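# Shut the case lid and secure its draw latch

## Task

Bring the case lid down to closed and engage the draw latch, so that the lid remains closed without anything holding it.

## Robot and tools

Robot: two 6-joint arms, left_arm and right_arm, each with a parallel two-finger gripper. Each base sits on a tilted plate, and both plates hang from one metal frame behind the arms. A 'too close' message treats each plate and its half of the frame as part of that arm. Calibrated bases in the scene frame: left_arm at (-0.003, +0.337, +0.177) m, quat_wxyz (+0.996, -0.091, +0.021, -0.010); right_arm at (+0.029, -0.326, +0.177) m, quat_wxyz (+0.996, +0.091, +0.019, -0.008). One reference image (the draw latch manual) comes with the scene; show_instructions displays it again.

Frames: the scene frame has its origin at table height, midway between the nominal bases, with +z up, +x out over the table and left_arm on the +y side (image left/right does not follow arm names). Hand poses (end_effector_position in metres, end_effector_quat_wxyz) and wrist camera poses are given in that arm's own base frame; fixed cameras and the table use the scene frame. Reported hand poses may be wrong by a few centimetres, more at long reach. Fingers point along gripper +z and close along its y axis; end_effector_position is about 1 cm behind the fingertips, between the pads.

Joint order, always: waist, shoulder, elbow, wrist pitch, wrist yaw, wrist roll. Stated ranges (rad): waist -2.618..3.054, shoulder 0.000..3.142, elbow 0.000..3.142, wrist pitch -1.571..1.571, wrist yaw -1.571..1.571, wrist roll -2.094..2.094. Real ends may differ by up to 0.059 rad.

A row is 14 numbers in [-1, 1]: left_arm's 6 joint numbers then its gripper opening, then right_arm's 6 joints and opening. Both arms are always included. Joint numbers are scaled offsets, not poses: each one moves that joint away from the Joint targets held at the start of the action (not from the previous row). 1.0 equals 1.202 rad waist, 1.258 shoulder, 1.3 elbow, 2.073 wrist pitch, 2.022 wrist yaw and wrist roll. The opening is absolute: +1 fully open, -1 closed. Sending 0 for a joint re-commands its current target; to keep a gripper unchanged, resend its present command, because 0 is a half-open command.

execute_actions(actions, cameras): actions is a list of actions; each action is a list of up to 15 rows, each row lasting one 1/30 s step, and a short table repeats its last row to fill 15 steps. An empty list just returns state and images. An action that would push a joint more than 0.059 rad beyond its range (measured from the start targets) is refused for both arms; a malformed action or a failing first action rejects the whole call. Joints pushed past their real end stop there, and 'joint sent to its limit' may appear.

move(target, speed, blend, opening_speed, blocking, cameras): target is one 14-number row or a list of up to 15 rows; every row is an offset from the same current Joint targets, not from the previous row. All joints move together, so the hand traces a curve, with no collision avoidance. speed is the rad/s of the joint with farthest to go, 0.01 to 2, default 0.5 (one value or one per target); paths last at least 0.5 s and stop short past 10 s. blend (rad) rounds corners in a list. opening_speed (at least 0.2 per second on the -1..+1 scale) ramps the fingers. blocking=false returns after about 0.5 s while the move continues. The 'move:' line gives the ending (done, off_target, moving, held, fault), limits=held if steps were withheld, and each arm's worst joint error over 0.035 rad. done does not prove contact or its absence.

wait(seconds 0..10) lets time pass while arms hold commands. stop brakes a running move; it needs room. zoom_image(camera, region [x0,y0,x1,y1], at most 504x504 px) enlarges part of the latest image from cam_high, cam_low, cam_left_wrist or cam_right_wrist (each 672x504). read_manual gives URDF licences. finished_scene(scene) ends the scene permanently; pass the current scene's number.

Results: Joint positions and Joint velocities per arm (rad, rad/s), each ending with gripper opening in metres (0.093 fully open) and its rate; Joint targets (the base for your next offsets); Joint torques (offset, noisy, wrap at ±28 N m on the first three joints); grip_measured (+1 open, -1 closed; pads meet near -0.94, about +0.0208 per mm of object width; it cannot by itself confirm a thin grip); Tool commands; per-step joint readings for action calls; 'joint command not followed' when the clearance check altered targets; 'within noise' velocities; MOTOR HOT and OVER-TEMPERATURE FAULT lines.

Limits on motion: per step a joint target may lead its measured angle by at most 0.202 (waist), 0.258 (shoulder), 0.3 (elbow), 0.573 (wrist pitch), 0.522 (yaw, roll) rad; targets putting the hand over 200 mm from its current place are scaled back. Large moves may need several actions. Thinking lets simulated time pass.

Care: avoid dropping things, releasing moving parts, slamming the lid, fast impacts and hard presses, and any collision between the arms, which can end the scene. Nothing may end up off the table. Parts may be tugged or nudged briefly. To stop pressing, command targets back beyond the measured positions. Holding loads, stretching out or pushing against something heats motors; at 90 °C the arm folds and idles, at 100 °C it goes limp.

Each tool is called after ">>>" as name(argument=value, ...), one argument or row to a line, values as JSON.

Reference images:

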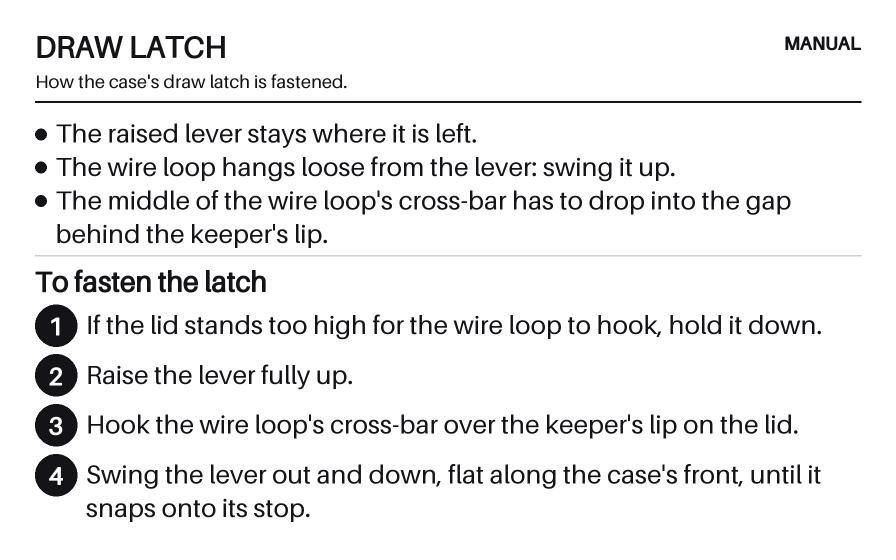

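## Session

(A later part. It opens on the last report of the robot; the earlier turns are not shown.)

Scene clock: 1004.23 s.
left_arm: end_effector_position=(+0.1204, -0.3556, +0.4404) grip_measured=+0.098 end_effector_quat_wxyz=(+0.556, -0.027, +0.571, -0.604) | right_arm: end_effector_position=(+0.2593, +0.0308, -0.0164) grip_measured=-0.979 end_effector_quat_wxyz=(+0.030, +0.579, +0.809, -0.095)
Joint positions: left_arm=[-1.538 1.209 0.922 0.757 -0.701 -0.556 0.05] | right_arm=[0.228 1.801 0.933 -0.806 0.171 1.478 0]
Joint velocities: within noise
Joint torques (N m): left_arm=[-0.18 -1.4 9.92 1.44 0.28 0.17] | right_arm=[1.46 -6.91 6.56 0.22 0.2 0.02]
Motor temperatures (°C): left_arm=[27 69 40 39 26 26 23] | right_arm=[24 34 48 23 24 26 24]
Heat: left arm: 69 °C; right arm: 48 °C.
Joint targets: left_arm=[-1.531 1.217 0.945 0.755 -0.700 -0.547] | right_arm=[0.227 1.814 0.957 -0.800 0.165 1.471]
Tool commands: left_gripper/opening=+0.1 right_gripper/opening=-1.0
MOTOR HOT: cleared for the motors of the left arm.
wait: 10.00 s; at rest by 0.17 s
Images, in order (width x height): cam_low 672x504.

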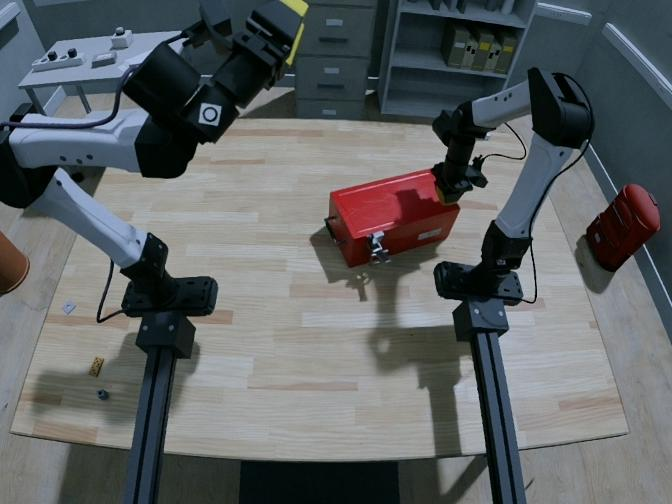

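>>> wait(
  seconds=6,
  cameras=[],
)

>>> move(
  target=[0, 0.99, 0, -0.0121, 0, 0, 0.1, 0, 0, 0, 0, 0, 0, -1],
  speed=1.2,
  cameras=[],
)

>>> move(
  target=[
    [0.0025, 0.1534, 0, 0, -0.0025, -0.004, 0.1, 0, 0, 0, 0, 0, 0, -1],
    [0.1032, 0.186, 0.1323, -0.0145, 0.0366, 0.0603, 0.1, 0, 0, 0, 0, 0, 0, -1],
    [0.0141, 0.1995, 0.1823, -0.0569, 0.0025, 0.0084, 0.1, 0, 0, 0, 0, 0, 0, -1],
    [-0.0208, 0.0938, 0.2, -0.123, -0.0099, -0.0163, 0.1, 0, 0, 0, 0, 0, 0, -1],
    [-0.0208, 0.0238, 0.1792, -0.1592, -0.0099, -0.0163, 0.1, 0, 0, 0, 0, 0, 0, -1],
  ],
  speed=[0.4, 0.25, 0.15, 0.15, 0.12],
  blend=0.01,
  cameras=["cam_left_wrist"],
)

Scene clock: 1023.70 s.
left_arm: end_effector_position=(+0.1204, -0.3556, +0.4404) grip_measured=+0.098 end_effector_quat_wxyz=(+0.556, -0.027, +0.571, -0.604) | right_arm: end_effector_position=(+0.2594, +0.0309, -0.0163) grip_measured=-0.979 end_effector_quat_wxyz=(+0.030, +0.579, +0.809, -0.095)
Joint positions: left_arm=[-1.538 1.209 0.922 0.757 -0.701 -0.556 0.05] | right_arm=[0.228 1.801 0.933 -0.806 0.171 1.478 0]
Joint velocities: within noise
Joint torques (N m): left_arm=[-0.17 -1.43 9.96 1.43 0.27 0.18] | right_arm=[1.44 -6.91 6.54 0.22 0.19 0.01]
Motor temperatures (°C): left_arm=[27 60 41 38 26 26 23] | right_arm=[24 34 48 23 24 26 24]
Heat: left arm: 60 °C; right arm: 48 °C.
Joint targets: left_arm=[-1.531 1.217 0.945 0.755 -0.700 -0.547] | right_arm=[0.227 1.814 0.957 -0.800 0.165 1.471]
Tool commands: left_gripper/opening=+0.1 right_gripper/opening=-1.0
wait: 6.00 s; at rest from the start
No camera images: "cameras" was empty.

Scene clock: 1025.27 s.
left_arm: end_effector_position=(+0.1225, -0.4266, -0.1126) grip_measured=+0.098 end_effector_quat_wxyz=(+0.447, +0.303, +0.831, -0.136) | right_arm: end_effector_position=(+0.2593, +0.0308, -0.0164) grip_measured=-0.979 end_effector_quat_wxyz=(+0.030, +0.579, +0.809, -0.095)
Joint positions: left_arm=[-1.538 2.461 0.922 0.712 -0.699 -0.556 0.05] | right_arm=[0.228 1.801 0.933 -0.806 0.171 1.478 0]
Joint velocities: within noise
Joint torques (N m): left_arm=[-0.44 -10.39 7.09 2.2 -0.23 0.13] | right_arm=[1.44 -6.91 6.56 0.22 0.2 0.02]
Motor temperatures (°C): left_arm=[27 60 42 38 26 26 23] | right_arm=[24 34 48 23 24 26 24]
Heat: left arm: 60 °C; right arm: 48 °C.
Joint targets: left_arm=[-1.531 2.462 0.945 0.730 -0.700 -0.547] | right_arm=[0.227 1.814 0.957 -0.800 0.165 1.471]
move: done
No camera images: "cameras" was empty.

Scene clock: 1029.23 s.
left_arm: end_effector_position=(+0.1206, -0.4535, -0.1347) grip_measured=+0.099 end_effector_quat_wxyz=(+0.427, +0.329, +0.839, -0.075) | right_arm: end_effector_position=(+0.2593, +0.0308, -0.0164) grip_measured=-0.979 end_effector_quat_wxyz=(+0.030, +0.579, +0.809, -0.095)
Joint positions: left_arm=[-1.549 2.548 1.165 0.407 -0.718 -0.572 0.05] | right_arm=[0.228 1.801 0.933 -0.806 0.171 1.478 0]
Joint velocities: within noise
Joint torques (N m): left_arm=[-1.68 -16.69 6.82 1.76 -0.29 -0.07] | right_arm=[1.46 -6.91 6.54 0.22 0.19 0.02]
Motor temperatures (°C): left_arm=[27 61 42 38 26 26 23] | right_arm=[24 34 48 23 24 26 24]
Heat: left arm: 61 °C; right arm: 48 °C.
Joint targets: left_arm=[-1.556 2.492 1.178 0.400 -0.720 -0.580] | right_arm=[0.227 1.814 0.957 -0.800 0.165 1.471]
move: off_target (left_arm); left_arm: the shoulder is farthest, 0.056 rad from its target
Images, in order (width x height): cam_left_wrist 672x504.

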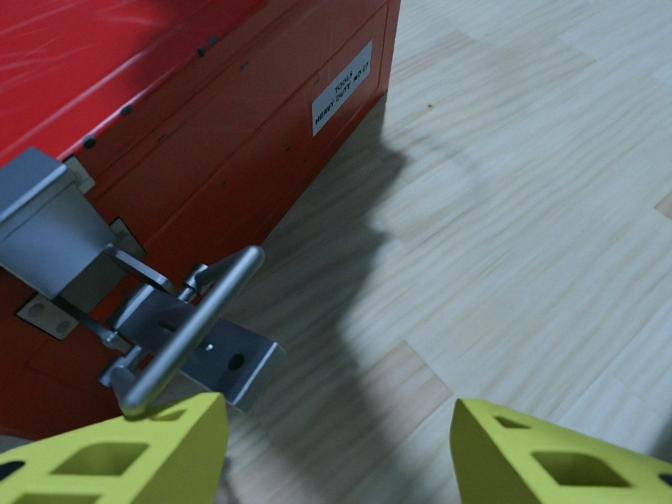

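>>> move(
  target=[
    [0.0699, -0.0636, -0.0677, 0.0217, 0.0277, 0.0445, 0.1, 0, 0, 0, 0, 0, 0, -1],
    [0.1015, -0.07, -0.0846, 0.0425, 0.0391, 0.0643, 0.1, 0, 0, 0, 0, 0, 0, -1],
  ],
  speed=0.12,
  blend=0.01,
  cameras=["cam_left_wrist"],
)

Scene clock: 1033.20 s.
left_arm: end_effector_position=(+0.1570, -0.4389, -0.1161) grip_measured=+0.099 end_effector_quat_wxyz=(+0.419, +0.336, +0.840, -0.071) | right_arm: end_effector_position=(+0.2593, +0.0308, -0.0164) grip_measured=-0.979 end_effector_quat_wxyz=(+0.030, +0.579, +0.809, -0.095)
Joint positions: left_arm=[-1.447 2.459 1.077 0.455 -0.647 -0.463 0.05] | right_arm=[0.228 1.801 0.933 -0.806 0.171 1.478 0]
Joint velocities: within noise
Joint torques (N m): left_arm=[-0.1 -16.1 4.71 2.33 -0.16 0.15] | right_arm=[1.46 -6.91 6.54 0.22 0.2 0.02]
Motor temperatures (°C): left_arm=[27 66 41 39 26 26 23] | right_arm=[24 34 48 23 24 26 24]
Heat: left arm: 66 °C; right arm: 48 °C.
Joint targets: left_arm=[-1.434 2.404 1.068 0.489 -0.641 -0.450] | right_arm=[0.227 1.814 0.957 -0.800 0.165 1.471]
move: off_target (left_arm); left_arm: the shoulder is farthest, 0.055 rad from its target
Images, in order (width x height): cam_left_wrist 672x504.

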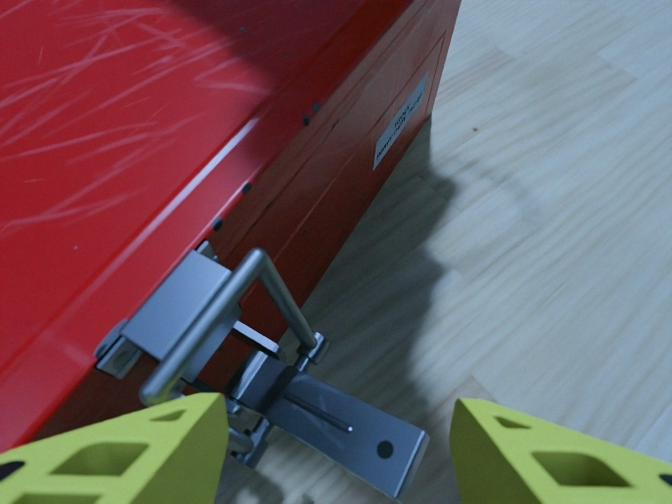

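>>> zoom_image(
  camera="cam_left_wrist",
  region=[90, 220, 330, 480],
)

Scaled by 1.938 from the camera's 672x504 image, which has a finer 960x720 frame.

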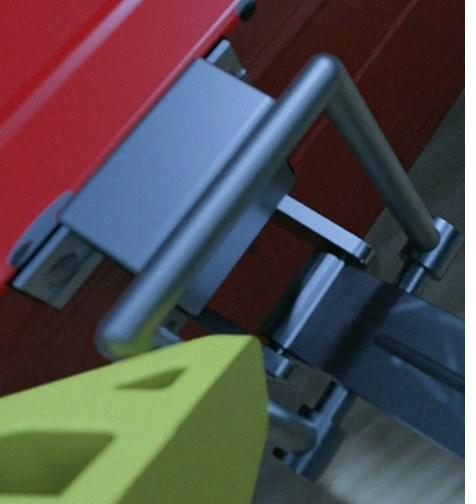

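>>> move(
  target=[
    [-0.058, -0.1177, -0.1231, 0, 0, 0, 0.1, 0, 0, 0, 0, 0, 0, -1],
    [-0.0965, -0.93, -0.106, 0.073, -0.039, -0.064, 0.1, 0, 0, 0, 0, 0, 0, -1],
  ],
  speed=[0.4, 1.2],
  blend=0.02,
  cameras=["cam_low"],
)

>>> zoom_image(
  camera="cam_low",
  region=[330, 210, 420, 290],
)

Scene clock: 1057.73 s.
left_arm: end_effector_position=(+0.1208, -0.3700, +0.4076) grip_measured=+0.099 end_effector_quat_wxyz=(+0.552, +0.005, +0.616, -0.562) | right_arm: end_effector_position=(+0.2593, +0.0308, -0.0164) grip_measured=-0.979 end_effector_quat_wxyz=(+0.030, +0.579, +0.809, -0.095)
Joint positions: left_arm=[-1.542 1.226 0.913 0.638 -0.713 -0.569 0.05] | right_arm=[0.228 1.801 0.933 -0.806 0.171 1.478 0]
Joint velocities: within noise
Joint torques (N m): left_arm=[-1.47 -1.77 9.68 1.69 0.16 -0.04] | right_arm=[1.44 -6.91 6.54 0.22 0.19 0.02]
Motor temperatures (°C): left_arm=[27 80 40 42 26 26 23] | right_arm=[24 34 48 23 24 26 24]
Heat: left arm: 80 °C; right arm: 48 °C. Fold the left arm in close to its base, or ease its load, before you think long.
Joint targets: left_arm=[-1.550 1.234 0.930 0.640 -0.720 -0.580] | right_arm=[0.227 1.814 0.957 -0.800 0.165 1.471]
MOTOR HOT: the shoulder of the left arm reports 80 °C; the controller's stop level is 90 °C. To cool a motor, set the load down, stop pushing, or move to a pose that needs little force.
move: done
Images, in order (width x height): cam_low 672x504.

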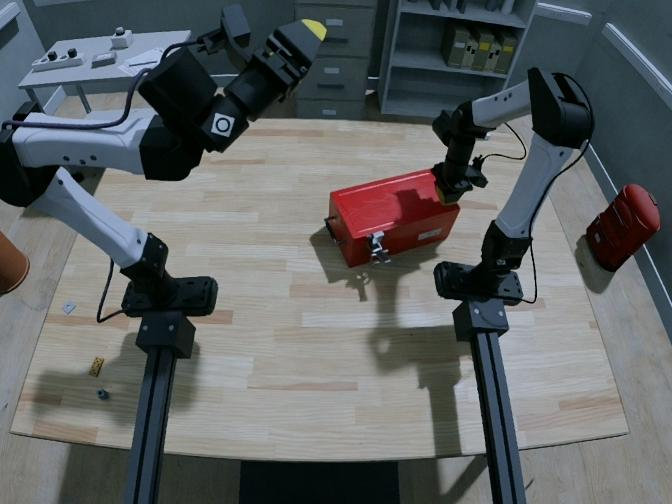

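Scaled by 5.600 from the camera's 672x504 image, which has a finer 960x720 frame.

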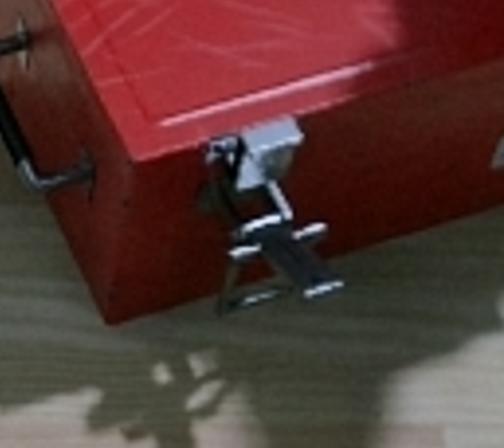

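>>> wait(
  seconds=5,
  cameras=[],
)

>>> move(
  target=[0, 0.975, 0, 0, 0, 0, -1, 0, 0, 0, 0, 0, 0, -1],
  speed=1.2,
  cameras=[],
)

>>> move(
  target=[
    [0.004, 0.0791, 0.0077, -0.0048, -0.001, 0, -1, 0, 0, 0, 0, 0, 0, -1],
    [0.0441, 0.1506, 0.1685, -0.0425, 0.0198, 0.0336, -1, 0, 0, 0, 0, 0, 0, -1],
    [0.0582, 0.0632, 0.1215, -0.0458, 0.0247, 0.042, -1, 0, 0, 0, 0, 0, 0, -1],
    [0.0699, 0.0091, 0.1054, -0.0632, 0.0292, 0.05, -1, 0, 0, 0, 0, 0, 0, -1],
    [0.099, -0.0378, 0.0846, -0.0685, 0.0396, 0.0668, -1, 0, 0, 0, 0, 0, 0, -1],
  ],
  speed=[0.4, 0.25, 0.15, 0.15, 0.12],
  blend=0.01,
  cameras=["cam_left_wrist"],
)

Scene clock: 1093.07 s.
left_arm: end_effector_position=(+0.1209, -0.3699, +0.4076) grip_measured=+0.099 end_effector_quat_wxyz=(+0.552, +0.005, +0.616, -0.562) | right_arm: end_effector_position=(+0.2593, +0.0308, -0.0164) grip_measured=-0.979 end_effector_quat_wxyz=(+0.030, +0.579, +0.809, -0.095)
Joint positions: left_arm=[-1.542 1.226 0.913 0.638 -0.714 -0.571 0.05] | right_arm=[0.228 1.801 0.933 -0.806 0.171 1.478 0]
Joint velocities: within noise
Joint torques (N m): left_arm=[-1.47 -1.74 9.62 1.7 0.16 -0.02] | right_arm=[1.44 -6.93 6.54 0.22 0.19 0.02]
Motor temperatures (°C): left_arm=[27 58 44 40 26 26 23] | right_arm=[24 33 48 23 24 26 24]
Heat: left arm: 58 °C; right arm: 48 °C.
Joint targets: left_arm=[-1.550 1.234 0.930 0.640 -0.720 -0.579] | right_arm=[0.227 1.814 0.957 -0.800 0.165 1.471]
Tool commands: left_gripper/opening=+0.1 right_gripper/opening=-1.0
MOTOR HOT: cleared for the motors of the left arm.
wait: 5.00 s; at rest from the start
No camera images: "cameras" was empty.

Scene clock: 1094.60 s.
left_arm: end_effector_position=(+0.1223, -0.4084, -0.1241) grip_measured=-0.991 end_effector_quat_wxyz=(+0.436, +0.316, +0.837, -0.095) | right_arm: end_effector_position=(+0.2593, +0.0308, -0.0164) grip_measured=-0.979 end_effector_quat_wxyz=(+0.030, +0.579, +0.809, -0.095)
Joint positions: left_arm=[-1.542 2.46 0.913 0.622 -0.717 -0.571 0] | right_arm=[0.228 1.801 0.933 -0.806 0.171 1.478 0]
Joint velocities: within noise
Joint torques (N m): left_arm=[-1.69 -10.11 6.39 2.1 -0.29 -0.07] | right_arm=[1.46 -6.91 6.56 0.22 0.19 0.01]
Motor temperatures (°C): left_arm=[27 58 44 40 26 26 23] | right_arm=[24 33 48 23 24 26 24]
Heat: left arm: 58 °C; right arm: 48 °C.
Joint targets: left_arm=[-1.550 2.461 0.930 0.640 -0.720 -0.580] | right_arm=[0.227 1.814 0.957 -0.800 0.165 1.471]
move: done
No camera images: "cameras" was empty.

Scene clock: 1097.83 s.
left_arm: end_effector_position=(+0.1582, -0.4282, -0.1259) grip_measured=-0.991 end_effector_quat_wxyz=(+0.414, +0.340, +0.842, -0.065) | right_arm: end_effector_position=(+0.2594, +0.0309, -0.0163) grip_measured=-0.979 end_effector_quat_wxyz=(+0.030, +0.579, +0.809, -0.095)
Joint positions: left_arm=[-1.439 2.474 1.048 0.487 -0.639 -0.456 0] | right_arm=[0.228 1.801 0.933 -0.806 0.171 1.478 0]
Joint velocities: within noise
Joint torques (N m): left_arm=[-0.59 -16.53 4.55 2.03 -0.23 0.14] | right_arm=[1.46 -6.9 6.54 0.22 0.19 0.02]
Motor temperatures (°C): left_arm=[27 60 44 40 26 26 23] | right_arm=[24 33 48 23 24 26 24]
Heat: left arm: 60 °C; right arm: 48 °C.
Joint targets: left_arm=[-1.431 2.413 1.040 0.498 -0.640 -0.445] | right_arm=[0.227 1.814 0.958 -0.800 0.165 1.471]
move: off_target (left_arm); left_arm: the shoulder is farthest, 0.061 rad from its target
Images, in order (width x height): cam_left_wrist 672x504.

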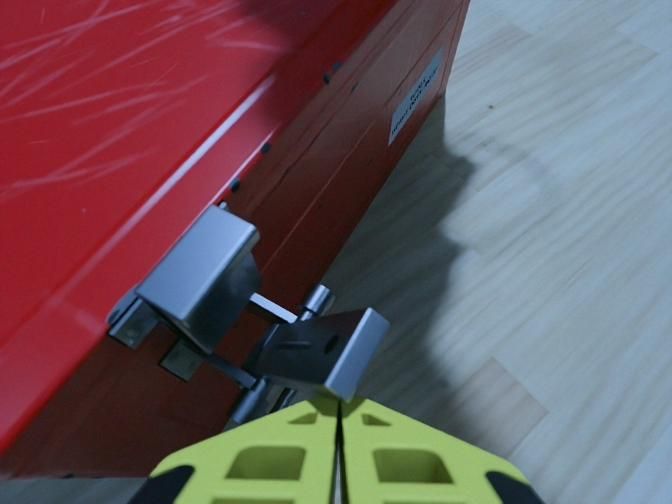

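>>> move(
  target=[0.02, -0.004, 0, 0, 0.004, 0.006, -1, 0, 0, 0, 0, 0, 0, -1],
  speed=0.1,
  cameras=["cam_left_wrist"],
)

>>> zoom_image(
  camera="cam_left_wrist",
  region=[90, 180, 430, 480],
)

Scene clock: 1100.77 s.
left_arm: end_effector_position=(+0.1662, -0.4271, -0.1226) grip_measured=-0.991 end_effector_quat_wxyz=(+0.415, +0.336, +0.843, -0.062) | right_arm: end_effector_position=(+0.2593, +0.0308, -0.0164) grip_measured=-0.979 end_effector_quat_wxyz=(+0.030, +0.579, +0.809, -0.095)
Joint positions: left_arm=[-1.419 2.464 1.048 0.483 -0.633 -0.444 0] | right_arm=[0.228 1.801 0.933 -0.806 0.171 1.478 0]
Joint velocities: within noise
Joint torques (N m): left_arm=[-0.31 -16.09 4.66 2.09 -0.21 0.15] | right_arm=[1.46 -6.91 6.54 0.23 0.2 0.02]
Motor temperatures (°C): left_arm=[27 63 43 40 26 26 23] | right_arm=[24 33 48 23 24 26 24]
Heat: left arm: 63 °C; right arm: 48 °C.
Joint targets: left_arm=[-1.407 2.408 1.040 0.498 -0.632 -0.432] | right_arm=[0.227 1.814 0.957 -0.800 0.165 1.471]
move: off_target (left_arm); left_arm: the shoulder is farthest, 0.056 rad from its target
Images, in order (width x height): cam_left_wrist 672x504.

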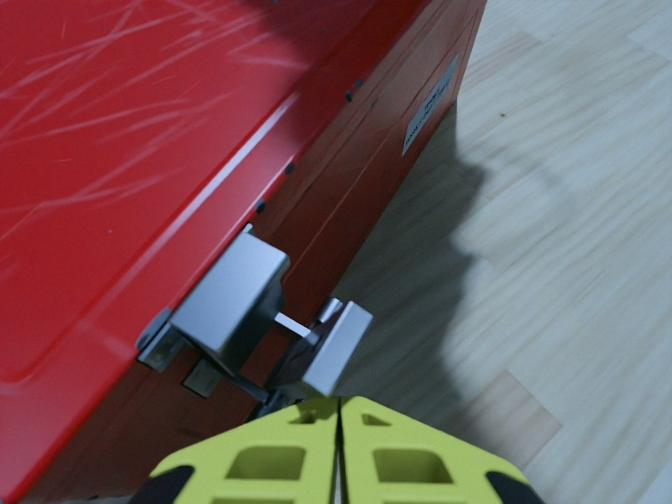

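Scaled by 1.482 from the camera's 672x504 image, which has a finer 960x720 frame.

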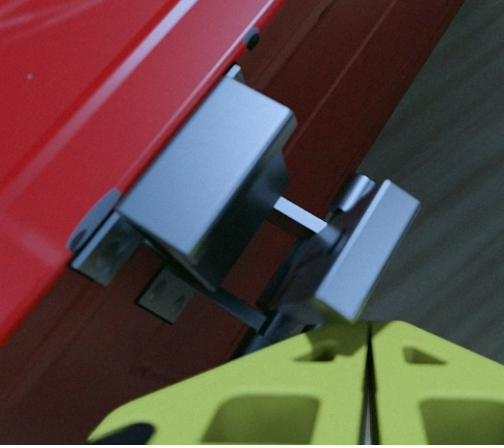

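>>> move(
  target=[0.02, -0.002, 0, 0, 0.004, 0.006, -1, 0, 0, 0, 0, 0, 0, -1],
  speed=0.1,
  cameras=["cam_left_wrist"],
)

>>> zoom_image(
  camera="cam_left_wrist",
  region=[90, 180, 430, 480],
)

Scene clock: 1106.87 s.
left_arm: end_effector_position=(+0.1758, -0.4241, -0.1223) grip_measured=-0.991 end_effector_quat_wxyz=(+0.414, +0.332, +0.846, -0.058) | right_arm: end_effector_position=(+0.2593, +0.0308, -0.0164) grip_measured=-0.979 end_effector_quat_wxyz=(+0.030, +0.579, +0.809, -0.095)
Joint positions: left_arm=[-1.394 2.462 1.048 0.483 -0.625 -0.432 0] | right_arm=[0.228 1.801 0.933 -0.806 0.171 1.478 0]
Joint velocities: within noise
Joint torques (N m): left_arm=[-0.38 -16.08 4.64 2.08 -0.21 0.13] | right_arm=[1.47 -6.91 6.54 0.22 0.19 0.02]
Motor temperatures (°C): left_arm=[27 69 43 40 26 26 23] | right_arm=[24 33 48 23 24 26 24]
Heat: left arm: 69 °C; right arm: 48 °C.
Joint targets: left_arm=[-1.383 2.406 1.040 0.498 -0.624 -0.420] | right_arm=[0.227 1.814 0.957 -0.800 0.165 1.471]
move: off_target (left_arm); left_arm: the shoulder is farthest, 0.057 rad from its target
Images, in order (width x height): cam_left_wrist 672x504.

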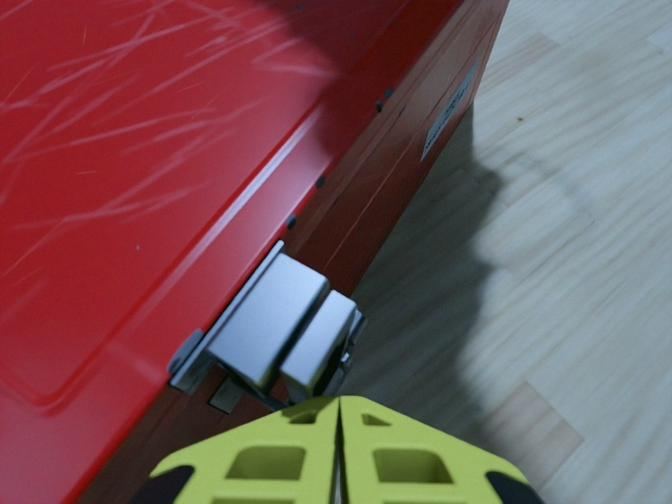

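Scaled by 1.482 from the camera's 672x504 image, which has a finer 960x720 frame.

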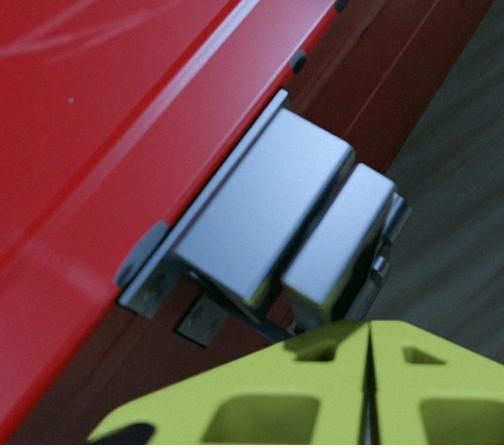

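>>> move(
  target=[
    [-0.163, -0.0326, -0.1054, 0.001, -0.0524, -0.089, -1, 0, 0, 0, 0, 0, 0, -1],
    [-0.1206, -0.93, -0.0731, 0.1119, -0.0376, -0.0668, 0.1, 0, 0, 0, 0, 0, 0, -1],
  ],
  speed=[0.5, 1.2],
  cameras=["cam_low"],
)

>>> zoom_image(
  camera="cam_low",
  region=[330, 210, 420, 290],
)

Scene clock: 1118.93 s.
left_arm: end_effector_position=(+0.1228, -0.3631, +0.4279) grip_measured=+0.098 end_effector_quat_wxyz=(+0.555, -0.020, +0.587, -0.589) | right_arm: end_effector_position=(+0.2593, +0.0308, -0.0164) grip_measured=-0.979 end_effector_quat_wxyz=(+0.030, +0.579, +0.809, -0.095)
Joint positions: left_arm=[-1.534 1.228 0.922 0.727 -0.708 -0.567 0.05] | right_arm=[0.228 1.801 0.933 -0.806 0.171 1.478 0]
Joint velocities: within noise
Joint torques (N m): left_arm=[-0.24 -1.63 10.07 1.56 0.33 0.2] | right_arm=[1.46 -6.93 6.56 0.22 0.19 0.02]
Motor temperatures (°C): left_arm=[27 70 41 40 26 26 23] | right_arm=[24 33 48 23 24 26 24]
Heat: left arm: 70 °C; right arm: 48 °C.
Joint targets: left_arm=[-1.528 1.236 0.945 0.730 -0.700 -0.555] | right_arm=[0.227 1.814 0.957 -0.800 0.165 1.471]
move: done
Images, in order (width x height): cam_low 672x504.

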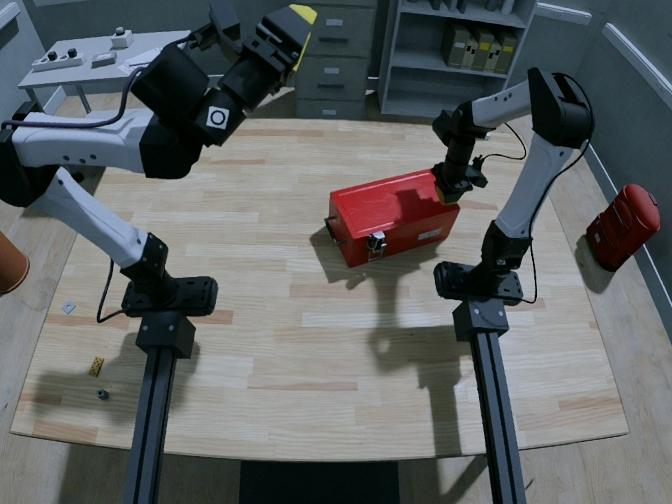

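Scaled by 5.600 from the camera's 672x504 image, which has a finer 960x720 frame.

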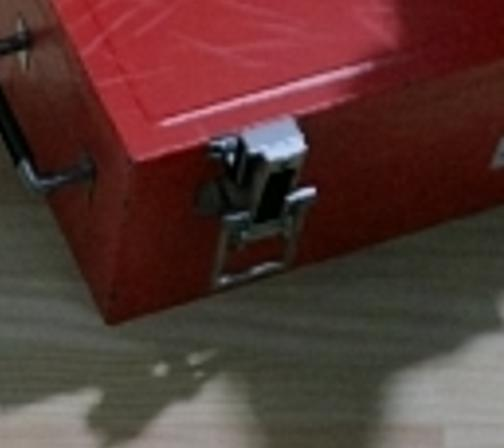

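>>> wait(
  seconds=10,
  cameras=[],
)

>>> move(
  target=[0, 0.973, 0, 0, 0, 0, 0.1, 0, 0, 0, 0, 0, 0, -1],
  speed=1.2,
  cameras=[],
)

>>> move(
  target=[
    [0.0116, 0.155, 0, 0, 0, 0, 0.1, 0, 0, 0, 0, 0, 0, -1],
    [0.1123, 0.1876, 0.1323, -0.0145, 0.0366, 0.0643, 0.1, 0, 0, 0, 0, 0, 0, -1],
    [0.0333, 0.1804, 0.1708, -0.0569, 0.0059, 0.0173, 0.1, 0, 0, 0, 0, 0, 0, -1],
  ],
  speed=[0.4, 0.25, 0.15],
  blend=0.01,
  cameras=["cam_left_wrist"],
)

Scene clock: 1136.03 s.
left_arm: end_effector_position=(+0.1228, -0.3631, +0.4279) grip_measured=+0.098 end_effector_quat_wxyz=(+0.555, -0.020, +0.587, -0.589) | right_arm: end_effector_position=(+0.2593, +0.0308, -0.0164) grip_measured=-0.979 end_effector_quat_wxyz=(+0.030, +0.579, +0.809, -0.095)
Joint positions: left_arm=[-1.534 1.228 0.922 0.727 -0.708 -0.566 0.05] | right_arm=[0.228 1.801 0.933 -0.806 0.171 1.478 0]
Joint velocities: within noise
Joint torques (N m): left_arm=[-0.23 -1.68 10.03 1.56 0.35 0.18] | right_arm=[1.46 -6.91 6.56 0.22 0.2 0.01]
Motor temperatures (°C): left_arm=[27 62 42 39 26 26 23] | right_arm=[24 33 48 23 24 26 24]
Heat: left arm: 62 °C; right arm: 48 °C.
Joint targets: left_arm=[-1.528 1.236 0.945 0.730 -0.700 -0.555] | right_arm=[0.227 1.814 0.957 -0.800 0.165 1.471]
Tool commands: left_gripper/opening=+0.1 right_gripper/opening=-1.0
wait: 10.00 s; at rest from the start
No camera images: "cameras" was empty.

Scene clock: 1137.63 s.
left_arm: end_effector_position=(+0.1241, -0.4263, -0.1117) grip_measured=+0.098 end_effector_quat_wxyz=(+0.447, +0.297, +0.832, -0.138) | right_arm: end_effector_position=(+0.2593, +0.0308, -0.0164) grip_measured=-0.979 end_effector_quat_wxyz=(+0.030, +0.579, +0.809, -0.095)
Joint positions: left_arm=[-1.534 2.458 0.922 0.71 -0.7 -0.566 0.05] | right_arm=[0.228 1.801 0.933 -0.806 0.171 1.478 0]
Joint velocities: within noise
Joint torques (N m): left_arm=[-0.46 -10.32 7.13 2.22 -0.21 0.15] | right_arm=[1.44 -6.91 6.56 0.22 0.19 0.02]
Motor temperatures (°C): left_arm=[27 61 42 39 26 26 23] | right_arm=[24 33 48 23 24 26 24]
Heat: left arm: 61 °C; right arm: 48 °C.
Joint targets: left_arm=[-1.528 2.460 0.945 0.730 -0.700 -0.556] | right_arm=[0.227 1.814 0.957 -0.800 0.165 1.471]
move: done
No camera images: "cameras" was empty.

Scene clock: 1140.03 s.
left_arm: end_effector_position=(+0.1448, -0.4347, -0.1766) grip_measured=+0.099 end_effector_quat_wxyz=(+0.427, +0.325, +0.840, -0.078) | right_arm: end_effector_position=(+0.2593, +0.0308, -0.0164) grip_measured=-0.979 end_effector_quat_wxyz=(+0.030, +0.579, +0.809, -0.095)
Joint positions: left_arm=[-1.482 2.68 1.137 0.613 -0.679 -0.51 0.05] | right_arm=[0.228 1.801 0.933 -0.806 0.171 1.478 0]
Joint velocities: within noise
Joint torques (N m): left_arm=[-1.7 -11.12 7.6 1.87 -0.33 -0.08] | right_arm=[1.46 -6.91 6.54 0.22 0.19 0.02]
Motor temperatures (°C): left_arm=[27 62 42 39 26 26 23] | right_arm=[24 33 48 23 24 26 24]
Heat: left arm: 62 °C; right arm: 48 °C.
Joint targets: left_arm=[-1.488 2.686 1.167 0.612 -0.688 -0.520] | right_arm=[0.227 1.814 0.957 -0.800 0.165 1.471]
move: done
Images, in order (width x height): cam_left_wrist 672x504.

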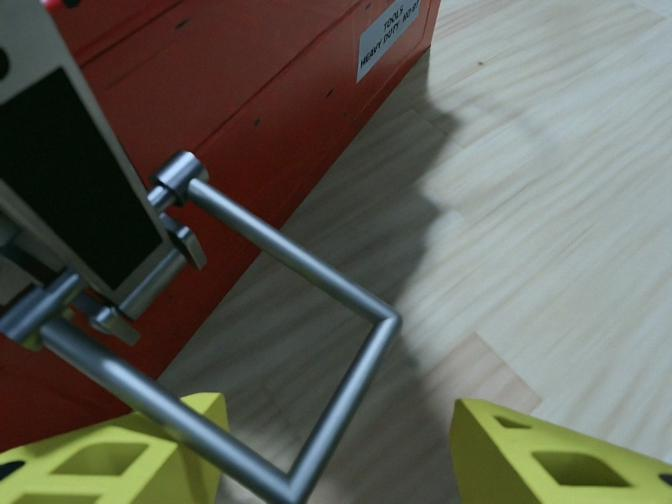

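>>> move(
  target=[
    [-0.0349, -0.1049, 0.0177, -0.0661, -0.0109, -0.0247, 0.1, 0, 0, 0, 0, 0, 0, -1],
    [-0.0349, -0.1749, -0.0031, -0.1023, -0.0109, -0.0247, 0.1, 0, 0, 0, 0, 0, 0, -1],
    [0.0349, -0.2385, -0.0708, -0.0806, 0.0163, 0.0198, 0.1, 0, 0, 0, 0, 0, 0, -1],
  ],
  speed=0.14,
  blend=0.01,
  cameras=["cam_left_wrist"],
)

Scene clock: 1147.40 s.
left_arm: end_effector_position=(+0.1575, -0.4399, -0.1095) grip_measured=+0.099 end_effector_quat_wxyz=(+0.421, +0.324, +0.844, -0.069) | right_arm: end_effector_position=(+0.2593, +0.0308, -0.0164) grip_measured=-0.979 end_effector_quat_wxyz=(+0.030, +0.579, +0.809, -0.095)
Joint positions: left_arm=[-1.451 2.442 1.087 0.418 -0.662 -0.492 0.05] | right_arm=[0.228 1.801 0.933 -0.806 0.171 1.478 0]
Joint velocities: within noise
Joint torques (N m): left_arm=[-0.85 -16.1 4.56 2.21 -0.17 0.13] | right_arm=[1.46 -6.91 6.54 0.22 0.19 0.02]
Motor temperatures (°C): left_arm=[27 64 42 40 26 26 23] | right_arm=[24 33 48 23 24 26 24]
Heat: left arm: 64 °C; right arm: 48 °C.
Joint targets: left_arm=[-1.446 2.386 1.075 0.445 -0.655 -0.480] | right_arm=[0.227 1.814 0.957 -0.800 0.165 1.471]
move: off_target (left_arm); left_arm: the shoulder is farthest, 0.056 rad from its target
Images, in order (width x height): cam_left_wrist 672x504.

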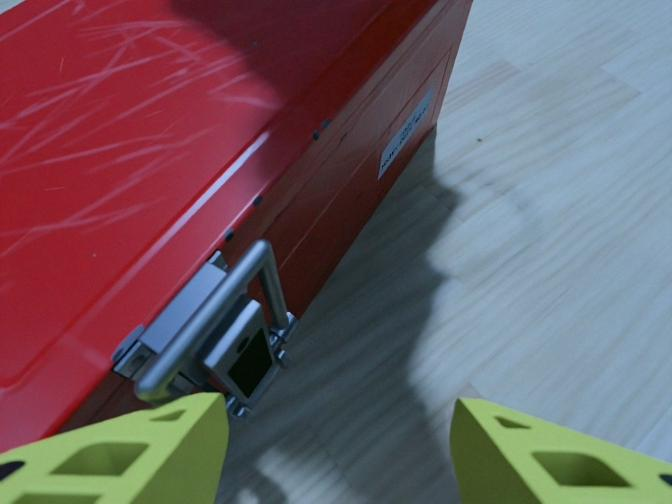

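>>> move(
  target=[
    [0.0216, -0.0064, -0.0169, 0.0207, 0.0114, 0.0148, 0.1, 0, 0, 0, 0, 0, 0, -1],
    [0.0383, -0.0064, -0.0169, 0.0207, 0.0114, 0.0148, 0.1, 0, 0, 0, 0, 0, 0, -1],
  ],
  speed=0.14,
  blend=0.01,
  cameras=["cam_left_wrist"],
)

>>> zoom_image(
  camera="cam_left_wrist",
  region=[90, 180, 400, 450],
)

Scene clock: 1151.10 s.
left_arm: end_effector_position=(+0.1684, -0.4346, -0.1092) grip_measured=+0.099 end_effector_quat_wxyz=(+0.418, +0.324, +0.846, -0.072) | right_arm: end_effector_position=(+0.2593, +0.0308, -0.0164) grip_measured=-0.979 end_effector_quat_wxyz=(+0.030, +0.579, +0.809, -0.095)
Joint positions: left_arm=[-1.417 2.432 1.062 0.452 -0.633 -0.464 0.05] | right_arm=[0.228 1.801 0.933 -0.806 0.171 1.478 0]
Joint velocities: within noise
Joint torques (N m): left_arm=[0.14 -15.82 4.82 2.35 -0.2 0.18] | right_arm=[1.46 -6.93 6.54 0.22 0.19 0.02]
Motor temperatures (°C): left_arm=[27 68 42 40 26 26 23] | right_arm=[24 33 48 23 24 26 24]
Heat: left arm: 68 °C; right arm: 48 °C.
Joint targets: left_arm=[-1.400 2.378 1.053 0.487 -0.632 -0.450] | right_arm=[0.227 1.814 0.957 -0.800 0.165 1.471]
move: off_target (left_arm); left_arm: the shoulder is farthest, 0.054 rad from its target
Images, in order (width x height): cam_left_wrist 672x504.

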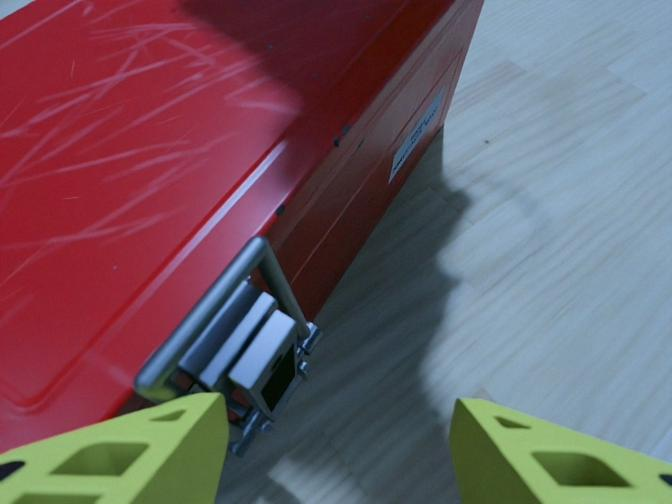

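Scaled by 1.626 from the camera's 672x504 image, which has a finer 960x720 frame.

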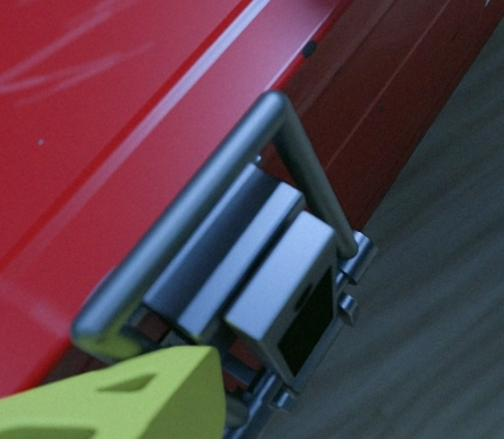

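>>> move(
  target=[
    [-0.05, 0, 0, 0, 0, 0, 0.1, 0, 0, 0, 0, 0, 0, -1],
    [-0.09, -0.12, -0.1, 0, 0, 0, 0.1, 0, 0, 0, 0, 0, 0, -1],
  ],
  speed=[0.3, 0.5],
  cameras=["cam_left_wrist"],
)

>>> zoom_image(
  camera="cam_left_wrist",
  region=[60, 180, 400, 480],
)

Scene clock: 1154.83 s.
left_arm: end_effector_position=(+0.1289, -0.4351, -0.0672) grip_measured=+0.099 end_effector_quat_wxyz=(+0.426, +0.351, +0.827, -0.112) | right_arm: end_effector_position=(+0.2593, +0.0308, -0.0164) grip_measured=-0.979 end_effector_quat_wxyz=(+0.030, +0.579, +0.809, -0.095)
Joint positions: left_arm=[-1.504 2.268 0.938 0.467 -0.632 -0.461 0.05] | right_arm=[0.228 1.801 0.933 -0.806 0.171 1.478 0]
Joint velocities: within noise
Joint torques (N m): left_arm=[-1.47 -13.64 4.48 2.23 -0.2 0.15] | right_arm=[1.46 -6.91 6.54 0.22 0.19 0.02]
Motor temperatures (°C): left_arm=[27 70 41 41 26 26 23] | right_arm=[24 33 48 23 24 26 24]
Heat: left arm: 70 °C; right arm: 48 °C.
Joint targets: left_arm=[-1.508 2.228 0.923 0.487 -0.632 -0.450] | right_arm=[0.227 1.814 0.957 -0.800 0.165 1.471]
move: off_target (left_arm); left_arm: the shoulder is farthest, 0.041 rad from its target
Images, in order (width x height): cam_left_wrist 672x504.

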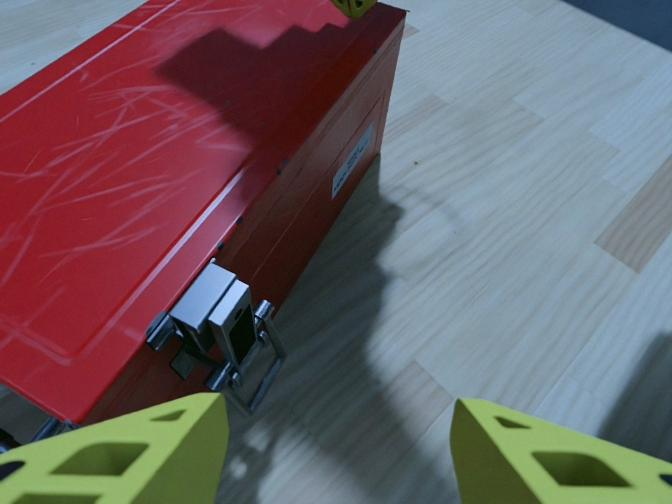

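Scaled by 1.482 from the camera's 672x504 image, which has a finer 960x720 frame.

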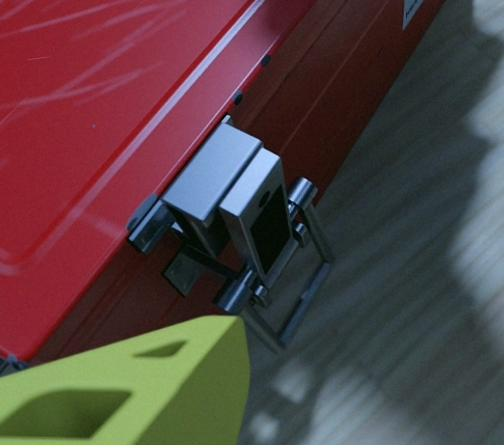

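>>> move(
  target=[-0.0166, -0.79, 0.0177, 0.1172, -0.0336, -0.0519, 0.1, 0, 0, 0, 0, 0, 0, -1],
  speed=1.2,
  cameras=[],
)

>>> wait(
  seconds=10,
  cameras=[],
)

>>> wait(
  seconds=10,
  cameras=[],
)

Scene clock: 1191.30 s.
left_arm: end_effector_position=(+0.1262, -0.3619, +0.4316) grip_measured=+0.099 end_effector_quat_wxyz=(+0.563, -0.014, +0.583, -0.585) | right_arm: end_effector_position=(+0.2593, +0.0308, -0.0164) grip_measured=-0.979 end_effector_quat_wxyz=(+0.030, +0.579, +0.809, -0.095)
Joint positions: left_arm=[-1.52 1.226 0.928 0.726 -0.693 -0.545 0.05] | right_arm=[0.228 1.801 0.933 -0.806 0.171 1.478 0]
Joint velocities: within noise
Joint torques (N m): left_arm=[-1.44 -1.62 9.59 1.58 0.2 -0.06] | right_arm=[1.46 -6.91 6.54 0.22 0.19 0.02]
Motor temperatures (°C): left_arm=[27 79 39 41 26 26 23] | right_arm=[24 33 48 23 24 26 24]
Heat: left arm: 79 °C; right arm: 48 °C. Fold the left arm in close to its base, or ease its load, before you think long.
Joint targets: left_arm=[-1.528 1.234 0.946 0.730 -0.700 -0.555] | right_arm=[0.227 1.814 0.957 -0.800 0.165 1.471]
MOTOR HOT: the shoulder of the left arm reports 79 °C; the controller's stop level is 90 °C. To cool a motor, set the load down, stop pushing, or move to a pose that needs little force.
move: done
No camera images: "cameras" was empty.

Scene clock: 1201.30 s.
left_arm: end_effector_position=(+0.1263, -0.3618, +0.4316) grip_measured=+0.099 end_effector_quat_wxyz=(+0.563, -0.015, +0.583, -0.585) | right_arm: end_effector_position=(+0.2593, +0.0308, -0.0164) grip_measured=-0.979 end_effector_quat_wxyz=(+0.030, +0.579, +0.809, -0.095)
Joint positions: left_arm=[-1.52 1.226 0.928 0.726 -0.694 -0.546 0.05] | right_arm=[0.228 1.801 0.933 -0.806 0.171 1.478 0]
Joint velocities: within noise
Joint torques (N m): left_arm=[-1.51 -1.61 9.58 1.58 0.19 -0.02] | right_arm=[1.46 -6.91 6.54 0.22 0.2 0.02]
Motor temperatures (°C): left_arm=[27 70 39 40 26 26 23] | right_arm=[24 33 48 23 24 26 24]
Heat: left arm: 70 °C; right arm: 48 °C.
Joint targets: left_arm=[-1.528 1.234 0.946 0.730 -0.700 -0.555] | right_arm=[0.227 1.814 0.957 -0.800 0.165 1.471]
Tool commands: left_gripper/opening=+0.1 right_gripper/opening=-1.0
MOTOR HOT: cleared for the motors of the left arm.
wait: 10.00 s; at rest by 0.17 s
No camera images: "cameras" was empty.

Scene clock: 1211.30 s.
left_arm: end_effector_position=(+0.1263, -0.3618, +0.4316) grip_measured=+0.099 end_effector_quat_wxyz=(+0.563, -0.015, +0.583, -0.585) | right_arm: end_effector_position=(+0.2593, +0.0308, -0.0164) grip_measured=-0.979 end_effector_quat_wxyz=(+0.030, +0.579, +0.809, -0.095)
Joint positions: left_arm=[-1.52 1.226 0.928 0.726 -0.694 -0.546 0.05] | right_arm=[0.228 1.801 0.933 -0.806 0.171 1.478 0]
Joint velocities: within noise
Joint torques (N m): left_arm=[-1.44 -1.61 9.63 1.58 0.2 -0.03] | right_arm=[1.46 -6.9 6.56 0.22 0.2 0.01]
Motor temperatures (°C): left_arm=[27 64 40 40 26 26 23] | right_arm=[24 33 48 23 24 26 24]
Heat: left arm: 64 °C; right arm: 48 °C.
Joint targets: left_arm=[-1.528 1.234 0.946 0.730 -0.700 -0.555] | right_arm=[0.227 1.814 0.957 -0.800 0.165 1.471]
Tool commands: left_gripper/opening=+0.1 right_gripper/opening=-1.0
wait: 10.00 s; at rest by 0.17 s
No camera images: "cameras" was empty.

>>> wait(
  seconds=10,
  cameras=[],
)

>>> move(
  target=[0, 0.9745, 0, 0, 0, 0, 0.1, 0, 0, 0, 0, 0, 0, -1],
  speed=1.2,
  cameras=[],
)

>>> move(
  target=[
    [0.0116, 0.155, 0, 0, 0, 0, 0.1, 0, 0, 0, 0, 0, 0, -1],
    [0.1123, 0.1876, 0.1323, -0.0145, 0.0366, 0.0643, 0.1, 0, 0, 0, 0, 0, 0, -1],
    [0.0333, 0.1804, 0.1708, -0.0569, 0.0059, 0.0173, 0.1, 0, 0, 0, 0, 0, 0, -1],
    [-0.0017, 0.0747, 0.1885, -0.123, -0.0049, -0.0074, 0.1, 0, 0, 0, 0, 0, 0, -1],
    [-0.0017, 0.0048, 0.1677, -0.1592, -0.0049, -0.0074, 0.1, 0, 0, 0, 0, 0, 0, -1],
    [0.0682, -0.0588, 0.1, -0.1375, 0.0223, 0.0371, 0.1, 0, 0, 0, 0, 0, 0, -1],
  ],
  speed=[0.5, 0.25, 0.15, 0.15, 0.14, 0.12],
  blend=0.01,
  cameras=["cam_left_wrist"],
)

Scene clock: 1226.70 s.
left_arm: end_effector_position=(+0.1263, -0.3618, +0.4316) grip_measured=+0.099 end_effector_quat_wxyz=(+0.563, -0.015, +0.583, -0.585) | right_arm: end_effector_position=(+0.2593, +0.0308, -0.0164) grip_measured=-0.979 end_effector_quat_wxyz=(+0.030, +0.579, +0.809, -0.095)
Joint positions: left_arm=[-1.52 1.226 0.928 0.726 -0.694 -0.547 0.05] | right_arm=[0.228 1.801 0.933 -0.806 0.171 1.478 0]
Joint velocities: within noise
Joint torques (N m): left_arm=[-1.48 -1.62 9.58 1.58 0.19 -0.02] | right_arm=[1.44 -6.9 6.54 0.22 0.19 0.02]
Motor temperatures (°C): left_arm=[27 58 41 39 26 26 23] | right_arm=[24 33 48 23 24 26 24]
Heat: left arm: 58 °C; right arm: 48 °C.
Joint targets: left_arm=[-1.528 1.234 0.946 0.730 -0.700 -0.555] | right_arm=[0.227 1.814 0.957 -0.800 0.165 1.471]
Tool commands: left_gripper/opening=+0.1 right_gripper/opening=-1.0
wait: 10.00 s; at rest from the start
No camera images: "cameras" was empty.

Scene clock: 1228.30 s.
left_arm: end_effector_position=(+0.1297, -0.4271, -0.1108) grip_measured=+0.099 end_effector_quat_wxyz=(+0.449, +0.299, +0.831, -0.134) | right_arm: end_effector_position=(+0.2593, +0.0308, -0.0164) grip_measured=-0.979 end_effector_quat_wxyz=(+0.030, +0.579, +0.809, -0.095)
Joint positions: left_arm=[-1.52 2.458 0.928 0.711 -0.696 -0.547 0.05] | right_arm=[0.228 1.801 0.933 -0.806 0.171 1.478 0]
Joint velocities: within noise
Joint torques (N m): left_arm=[-1.77 -10.36 6.69 2.23 -0.24 -0.06] | right_arm=[1.44 -6.91 6.56 0.22 0.19 0.01]
Motor temperatures (°C): left_arm=[27 58 41 40 26 26 23] | right_arm=[24 33 48 23 24 26 24]
Heat: left arm: 58 °C; right arm: 48 °C.
Joint targets: left_arm=[-1.528 2.459 0.946 0.730 -0.700 -0.555] | right_arm=[0.227 1.814 0.957 -0.800 0.165 1.471]
move: done
No camera images: "cameras" was empty.

Scene clock: 1232.90 s.
left_arm: end_effector_position=(+0.1572, -0.4406, -0.1089) grip_measured=+0.099 end_effector_quat_wxyz=(+0.422, +0.324, +0.844, -0.070) | right_arm: end_effector_position=(+0.2593, +0.0308, -0.0164) grip_measured=-0.979 end_effector_quat_wxyz=(+0.030, +0.579, +0.809, -0.095)
Joint positions: left_arm=[-1.451 2.441 1.088 0.419 -0.662 -0.492 0.05] | right_arm=[0.228 1.801 0.933 -0.806 0.171 1.478 0]
Joint velocities: within noise
Joint torques (N m): left_arm=[-0.81 -16.09 4.57 2.22 -0.17 0.13] | right_arm=[1.47 -6.9 6.56 0.22 0.19 0.02]
Motor temperatures (°C): left_arm=[27 61 41 40 26 26 23] | right_arm=[24 33 48 23 24 26 24]
Heat: left arm: 61 °C; right arm: 48 °C.
Joint targets: left_arm=[-1.446 2.386 1.076 0.445 -0.655 -0.480] | right_arm=[0.227 1.814 0.957 -0.800 0.165 1.471]
move: off_target (left_arm); left_arm: the shoulder is farthest, 0.056 rad from its target
Images, in order (width x height): cam_left_wrist 672x504.

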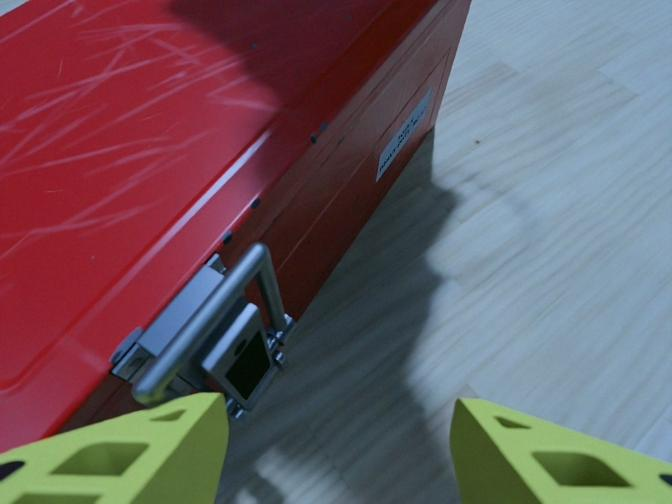

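>>> move(
  target=[
    [0.0216, -0.0064, -0.0169, 0.0207, 0.0114, 0.0148, 0.1, 0, 0, 0, 0, 0, 0, -1],
    [0.0283, -0.0064, -0.0169, 0.0207, 0.0114, 0.0148, 0.1, 0, 0, 0, 0, 0, 0, -1],
    [0.0, -0.0064, -0.0169, 0.0207, 0.0114, 0.0148, 0.1, 0, 0, 0, 0, 0, 0, -1],
  ],
  speed=[0.07, 0.04, 0.025],
  cameras=["cam_left_wrist"],
)

Scene clock: 1238.77 s.
left_arm: end_effector_position=(+0.1594, -0.4408, -0.1073) grip_measured=+0.099 end_effector_quat_wxyz=(+0.420, +0.332, +0.841, -0.081) | right_arm: end_effector_position=(+0.2593, +0.0308, -0.0164) grip_measured=-0.979 end_effector_quat_wxyz=(+0.030, +0.579, +0.809, -0.095)
Joint positions: left_arm=[-1.439 2.432 1.065 0.461 -0.635 -0.461 0.05] | right_arm=[0.228 1.801 0.933 -0.806 0.171 1.478 0]
Joint velocities: within noise
Joint torques (N m): left_arm=[-1.91 -15.99 4.64 2.26 -0.17 0.13] | right_arm=[1.46 -6.9 6.56 0.22 0.19 0.02]
Motor temperatures (°C): left_arm=[27 65 41 40 26 26 23] | right_arm=[24 33 48 23 24 26 24]
Heat: left arm: 65 °C; right arm: 48 °C.
Joint targets: left_arm=[-1.446 2.378 1.054 0.488 -0.632 -0.451] | right_arm=[0.227 1.814 0.957 -0.800 0.165 1.471]
move: off_target (left_arm); left_arm: the shoulder is farthest, 0.054 rad from its target
Images, in order (width x height): cam_left_wrist 672x504.

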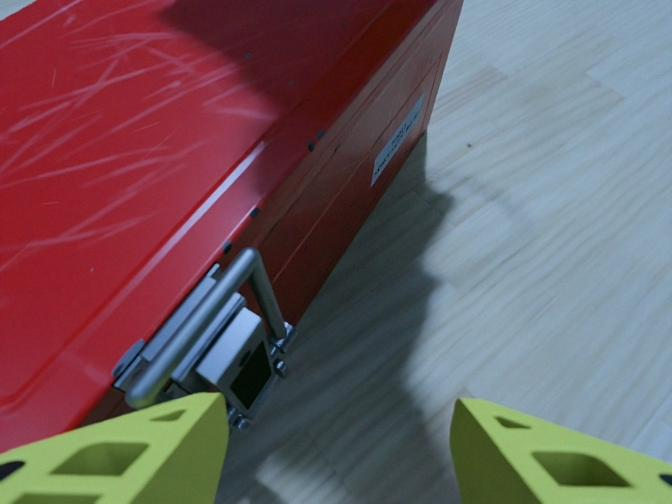

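>>> move(
  target=[-0.025, 0, 0, 0, 0, 0, 0.1, 0, 0, 0, 0, 0, 0, -1],
  speed=0.03,
  cameras=["cam_left_wrist"],
)

>>> zoom_image(
  camera="cam_left_wrist",
  region=[60, 200, 360, 470],
)

Scene clock: 1242.10 s.
left_arm: end_effector_position=(+0.1459, -0.4456, -0.1072) grip_measured=+0.099 end_effector_quat_wxyz=(+0.419, +0.344, +0.835, -0.087) | right_arm: end_effector_position=(+0.2593, +0.0308, -0.0164) grip_measured=-0.979 end_effector_quat_wxyz=(+0.030, +0.579, +0.809, -0.095)
Joint positions: left_arm=[-1.469 2.432 1.065 0.462 -0.635 -0.461 0.05] | right_arm=[0.228 1.801 0.933 -0.806 0.171 1.478 0]
Joint velocities: within noise
Joint torques (N m): left_arm=[-1.78 -15.97 4.62 2.25 -0.17 0.14] | right_arm=[1.44 -6.91 6.56 0.22 0.19 0.02]
Motor temperatures (°C): left_arm=[27 66 41 40 26 26 23] | right_arm=[24 33 48 23 24 26 24]
Heat: left arm: 66 °C; right arm: 48 °C.
Joint targets: left_arm=[-1.476 2.378 1.054 0.488 -0.632 -0.451] | right_arm=[0.227 1.814 0.957 -0.800 0.165 1.471]
move: off_target (left_arm); left_arm: the shoulder is farthest, 0.054 rad from its target
Images, in order (width x height): cam_left_wrist 672x504.

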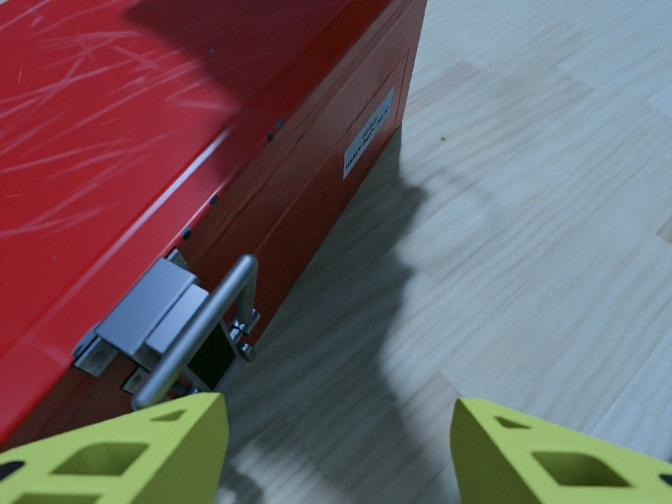

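Scaled by 1.680 from the camera's 672x504 image, which has a finer 960x720 frame.

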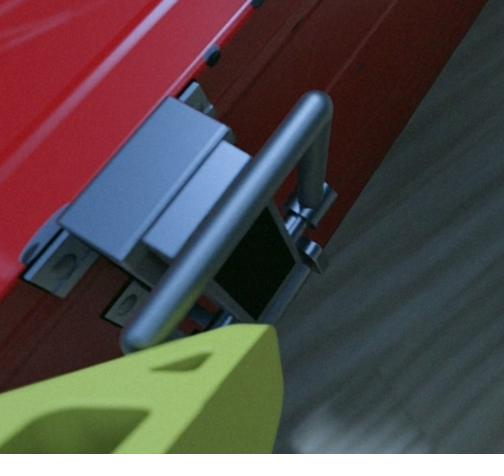

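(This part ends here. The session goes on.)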